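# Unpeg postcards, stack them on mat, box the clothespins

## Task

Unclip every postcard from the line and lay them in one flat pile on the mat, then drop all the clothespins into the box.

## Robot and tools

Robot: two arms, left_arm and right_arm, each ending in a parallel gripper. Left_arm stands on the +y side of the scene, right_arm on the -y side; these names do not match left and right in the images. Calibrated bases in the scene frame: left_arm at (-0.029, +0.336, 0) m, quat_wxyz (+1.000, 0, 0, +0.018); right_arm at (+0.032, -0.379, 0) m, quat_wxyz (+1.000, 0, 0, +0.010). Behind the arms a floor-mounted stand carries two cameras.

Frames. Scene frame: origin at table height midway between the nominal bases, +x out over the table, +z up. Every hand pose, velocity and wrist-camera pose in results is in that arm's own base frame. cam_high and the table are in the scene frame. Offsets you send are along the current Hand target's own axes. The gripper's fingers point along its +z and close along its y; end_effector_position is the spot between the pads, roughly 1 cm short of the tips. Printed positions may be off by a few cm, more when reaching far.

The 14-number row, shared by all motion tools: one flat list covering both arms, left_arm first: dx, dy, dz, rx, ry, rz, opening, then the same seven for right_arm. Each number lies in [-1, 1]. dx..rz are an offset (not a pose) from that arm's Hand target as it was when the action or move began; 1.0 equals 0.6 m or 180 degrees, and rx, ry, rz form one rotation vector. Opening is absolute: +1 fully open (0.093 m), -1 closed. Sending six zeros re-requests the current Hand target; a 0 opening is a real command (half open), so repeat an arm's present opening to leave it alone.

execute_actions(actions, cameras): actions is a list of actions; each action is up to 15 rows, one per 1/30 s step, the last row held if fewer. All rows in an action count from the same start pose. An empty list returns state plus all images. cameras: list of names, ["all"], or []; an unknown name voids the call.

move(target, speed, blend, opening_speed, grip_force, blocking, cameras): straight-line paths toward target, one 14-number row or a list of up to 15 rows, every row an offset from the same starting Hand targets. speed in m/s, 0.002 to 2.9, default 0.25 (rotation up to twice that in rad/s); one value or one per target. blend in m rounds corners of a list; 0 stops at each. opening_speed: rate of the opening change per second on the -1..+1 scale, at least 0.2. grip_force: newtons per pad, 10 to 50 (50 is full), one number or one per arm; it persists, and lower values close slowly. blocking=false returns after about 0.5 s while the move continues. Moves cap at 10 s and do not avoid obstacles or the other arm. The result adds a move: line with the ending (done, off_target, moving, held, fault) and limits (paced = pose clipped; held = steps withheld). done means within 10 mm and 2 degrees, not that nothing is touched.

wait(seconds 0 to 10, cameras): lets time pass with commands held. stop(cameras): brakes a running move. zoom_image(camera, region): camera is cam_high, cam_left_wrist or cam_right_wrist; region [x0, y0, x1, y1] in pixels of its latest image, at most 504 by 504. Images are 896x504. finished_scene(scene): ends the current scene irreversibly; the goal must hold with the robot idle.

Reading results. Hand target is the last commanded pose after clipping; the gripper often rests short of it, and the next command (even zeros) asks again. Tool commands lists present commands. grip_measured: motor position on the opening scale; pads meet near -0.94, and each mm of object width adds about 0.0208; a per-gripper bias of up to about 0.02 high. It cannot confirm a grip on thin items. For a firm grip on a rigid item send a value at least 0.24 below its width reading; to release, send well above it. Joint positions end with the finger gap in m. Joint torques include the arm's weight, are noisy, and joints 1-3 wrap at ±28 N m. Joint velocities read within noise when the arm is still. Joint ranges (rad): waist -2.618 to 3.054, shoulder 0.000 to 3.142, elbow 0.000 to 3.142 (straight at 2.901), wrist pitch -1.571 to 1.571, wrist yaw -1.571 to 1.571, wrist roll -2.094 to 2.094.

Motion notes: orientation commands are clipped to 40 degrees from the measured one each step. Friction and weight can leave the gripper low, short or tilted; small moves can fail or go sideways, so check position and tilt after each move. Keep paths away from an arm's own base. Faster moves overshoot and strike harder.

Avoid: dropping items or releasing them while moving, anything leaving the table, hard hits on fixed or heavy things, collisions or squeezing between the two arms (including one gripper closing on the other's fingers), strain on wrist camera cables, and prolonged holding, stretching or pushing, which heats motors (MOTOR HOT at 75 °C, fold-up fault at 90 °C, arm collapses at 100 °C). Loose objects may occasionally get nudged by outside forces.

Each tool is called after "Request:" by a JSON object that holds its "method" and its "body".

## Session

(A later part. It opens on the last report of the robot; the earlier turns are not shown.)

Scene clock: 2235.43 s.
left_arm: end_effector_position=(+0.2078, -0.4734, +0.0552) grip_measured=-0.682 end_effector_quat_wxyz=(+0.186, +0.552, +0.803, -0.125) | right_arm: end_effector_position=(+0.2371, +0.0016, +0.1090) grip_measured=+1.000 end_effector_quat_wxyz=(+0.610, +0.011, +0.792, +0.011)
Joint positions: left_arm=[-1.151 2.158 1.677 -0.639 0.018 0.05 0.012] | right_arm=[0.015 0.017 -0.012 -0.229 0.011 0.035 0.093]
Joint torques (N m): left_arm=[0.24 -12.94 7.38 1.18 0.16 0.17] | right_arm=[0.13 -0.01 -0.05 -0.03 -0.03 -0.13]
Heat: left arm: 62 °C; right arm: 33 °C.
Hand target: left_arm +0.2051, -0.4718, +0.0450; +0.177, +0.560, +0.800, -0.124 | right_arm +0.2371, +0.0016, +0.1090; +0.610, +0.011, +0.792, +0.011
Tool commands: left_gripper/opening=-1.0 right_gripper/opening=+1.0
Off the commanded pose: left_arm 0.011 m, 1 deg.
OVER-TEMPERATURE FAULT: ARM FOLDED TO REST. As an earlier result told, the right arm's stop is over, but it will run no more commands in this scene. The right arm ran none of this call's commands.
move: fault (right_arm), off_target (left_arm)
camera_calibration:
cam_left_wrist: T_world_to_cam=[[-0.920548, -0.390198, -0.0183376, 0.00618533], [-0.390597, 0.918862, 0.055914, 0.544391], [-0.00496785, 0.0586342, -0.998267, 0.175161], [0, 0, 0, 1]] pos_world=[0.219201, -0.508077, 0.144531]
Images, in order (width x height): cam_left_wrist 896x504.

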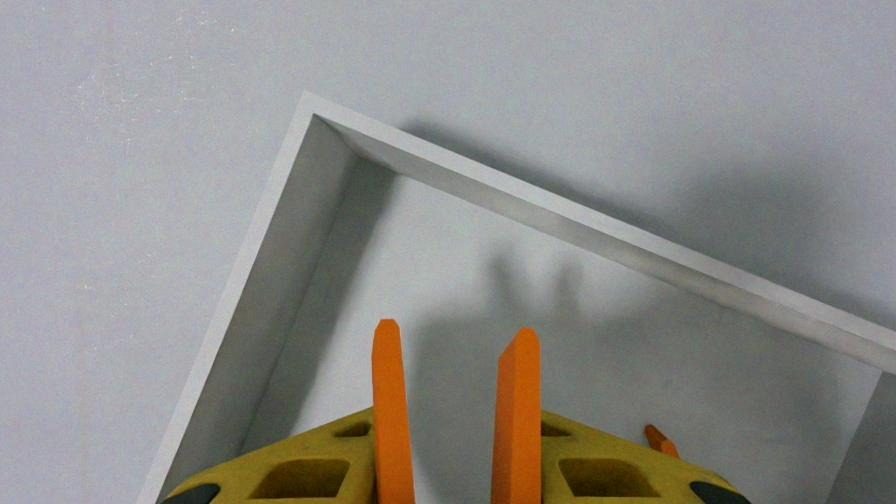

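Request:
{"method": "move", "body": {"target": [0, 0, 0.01, 0, 0, 0, -0.05, 0, 0, 0, 0, 0, 0, 1], "speed": 0.05, "opening_speed": 0.4, "cameras": ["cam_left_wrist"]}}

Request:
{"method": "move", "body": {"target": [0, 0, -0.25, 0, 0, 0, -0.05, 0, 0, 0, 0, 0, 0, 1], "speed": 0.1, "cameras": ["cam_left_wrist", "cam_high"]}}

Scene clock: 2247.30 s.
left_arm: end_effector_position=(+0.2087, -0.4755, +0.0502) grip_measured=-0.051 end_effector_quat_wxyz=(+0.186, +0.552, +0.803, -0.125) | right_arm: end_effector_position=(+0.2371, +0.0016, +0.1090) grip_measured=+1.000 end_effector_quat_wxyz=(+0.610, +0.011, +0.792, +0.011)
Joint positions: left_arm=[-1.151 2.171 1.677 -0.625 0.019 0.05 0.043] | right_arm=[0.015 0.017 -0.012 -0.229 0.011 0.035 0.093]
Joint torques (N m): left_arm=[0.21 -12.78 7.62 1.19 0.16 0.16] | right_arm=[0.21 -0.01 -0.06 -0.03 -0.05 -0.12]
Heat: left arm: 63 °C; right arm: 33 °C.
Hand target: left_arm +0.2059, -0.4743, +0.0396; +0.177, +0.560, +0.800, -0.124 | right_arm +0.2371, +0.0016, +0.1090; +0.610, +0.011, +0.792, +0.011
Tool commands: left_gripper/opening=-0.05 right_gripper/opening=+1.0
Off the commanded pose: left_arm 0.011 m, 1 deg.
OVER-TEMPERATURE FAULT: ARM FOLDED TO REST. As an earlier result told, the right arm's stop is over, but it will run no more commands in this scene. The right arm ran none of this call's commands.
move: fault (right_arm), off_target (left_arm)
camera_calibration:
cam_left_wrist: T_world_to_cam=[[-0.920633, -0.390015, -0.0179615, 0.00607362], [-0.390398, 0.919015, 0.0547724, 0.547096], [-0.00485519, 0.0574374, -0.998337, 0.16977], [0, 0, 0, 1]] pos_world=[0.220001, -0.510172, 0.139631]
Images, in order (width x height): cam_left_wrist 896x504.

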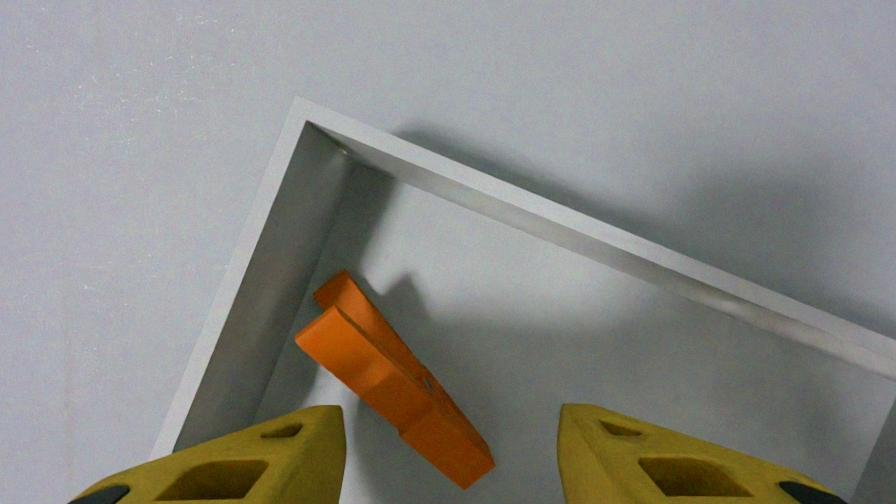

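Scene clock: 2249.57 s.
left_arm: end_effector_position=(+0.1811, -0.4135, +0.1586) grip_measured=-0.051 end_effector_quat_wxyz=(+0.164, +0.559, +0.805, -0.112) | right_arm: end_effector_position=(+0.2371, +0.0016, +0.1090) grip_measured=+1.000 end_effector_quat_wxyz=(+0.610, +0.011, +0.792, +0.011)
Joint positions: left_arm=[-1.15 1.901 1.735 -1.005 0.023 0.06 0.043] | right_arm=[0.015 0.017 -0.012 -0.229 0.011 0.035 0.093]
Joint torques (N m): left_arm=[1.16 -13.61 11.56 0.9 0.17 0.17] | right_arm=[0.16 0.03 -0.14 0 -0.03 -0.13]
Heat: left arm: 64 °C; right arm: 33 °C.
Hand target: left_arm +0.1843, -0.4147, +0.1756; +0.178, +0.560, +0.800, -0.124 | right_arm +0.2371, +0.0016, +0.1090; +0.610, +0.011, +0.792, +0.011
Tool commands: left_gripper/opening=-0.05 right_gripper/opening=+1.0
Off the commanded pose: left_arm 0.017 m, 2 deg.
OVER-TEMPERATURE FAULT: ARM FOLDED TO REST. As an earlier result told, the right arm's stop is over, but it will run no more commands in this scene. The right arm ran none of this call's commands.
move: fault (right_arm), off_target (left_arm)
camera_calibration:
cam_left_wrist: T_world_to_cam=[[-0.924484, -0.380827, -0.0173226, 0.0112586], [-0.380402, 0.91857, 0.107352, 0.463043], [-0.0249705, 0.105835, -0.99407, 0.297364], [0, 0, 0, 1]] pos_world=[0.193976, -0.452521, 0.246087]
Images, in order (width x height): cam_high 896x504, cam_left_wrist 896x504.

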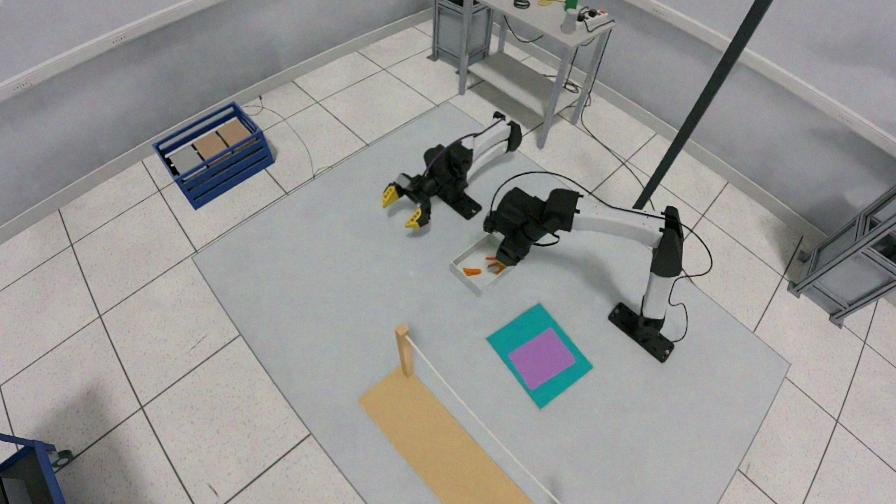

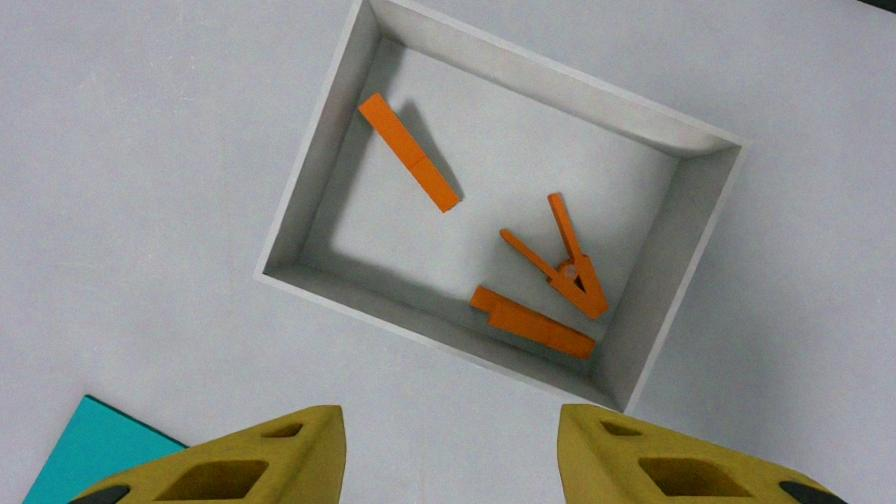

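Request:
{"method": "finished_scene", "body": {"scene": 2}}

The scene is finished: the task was done.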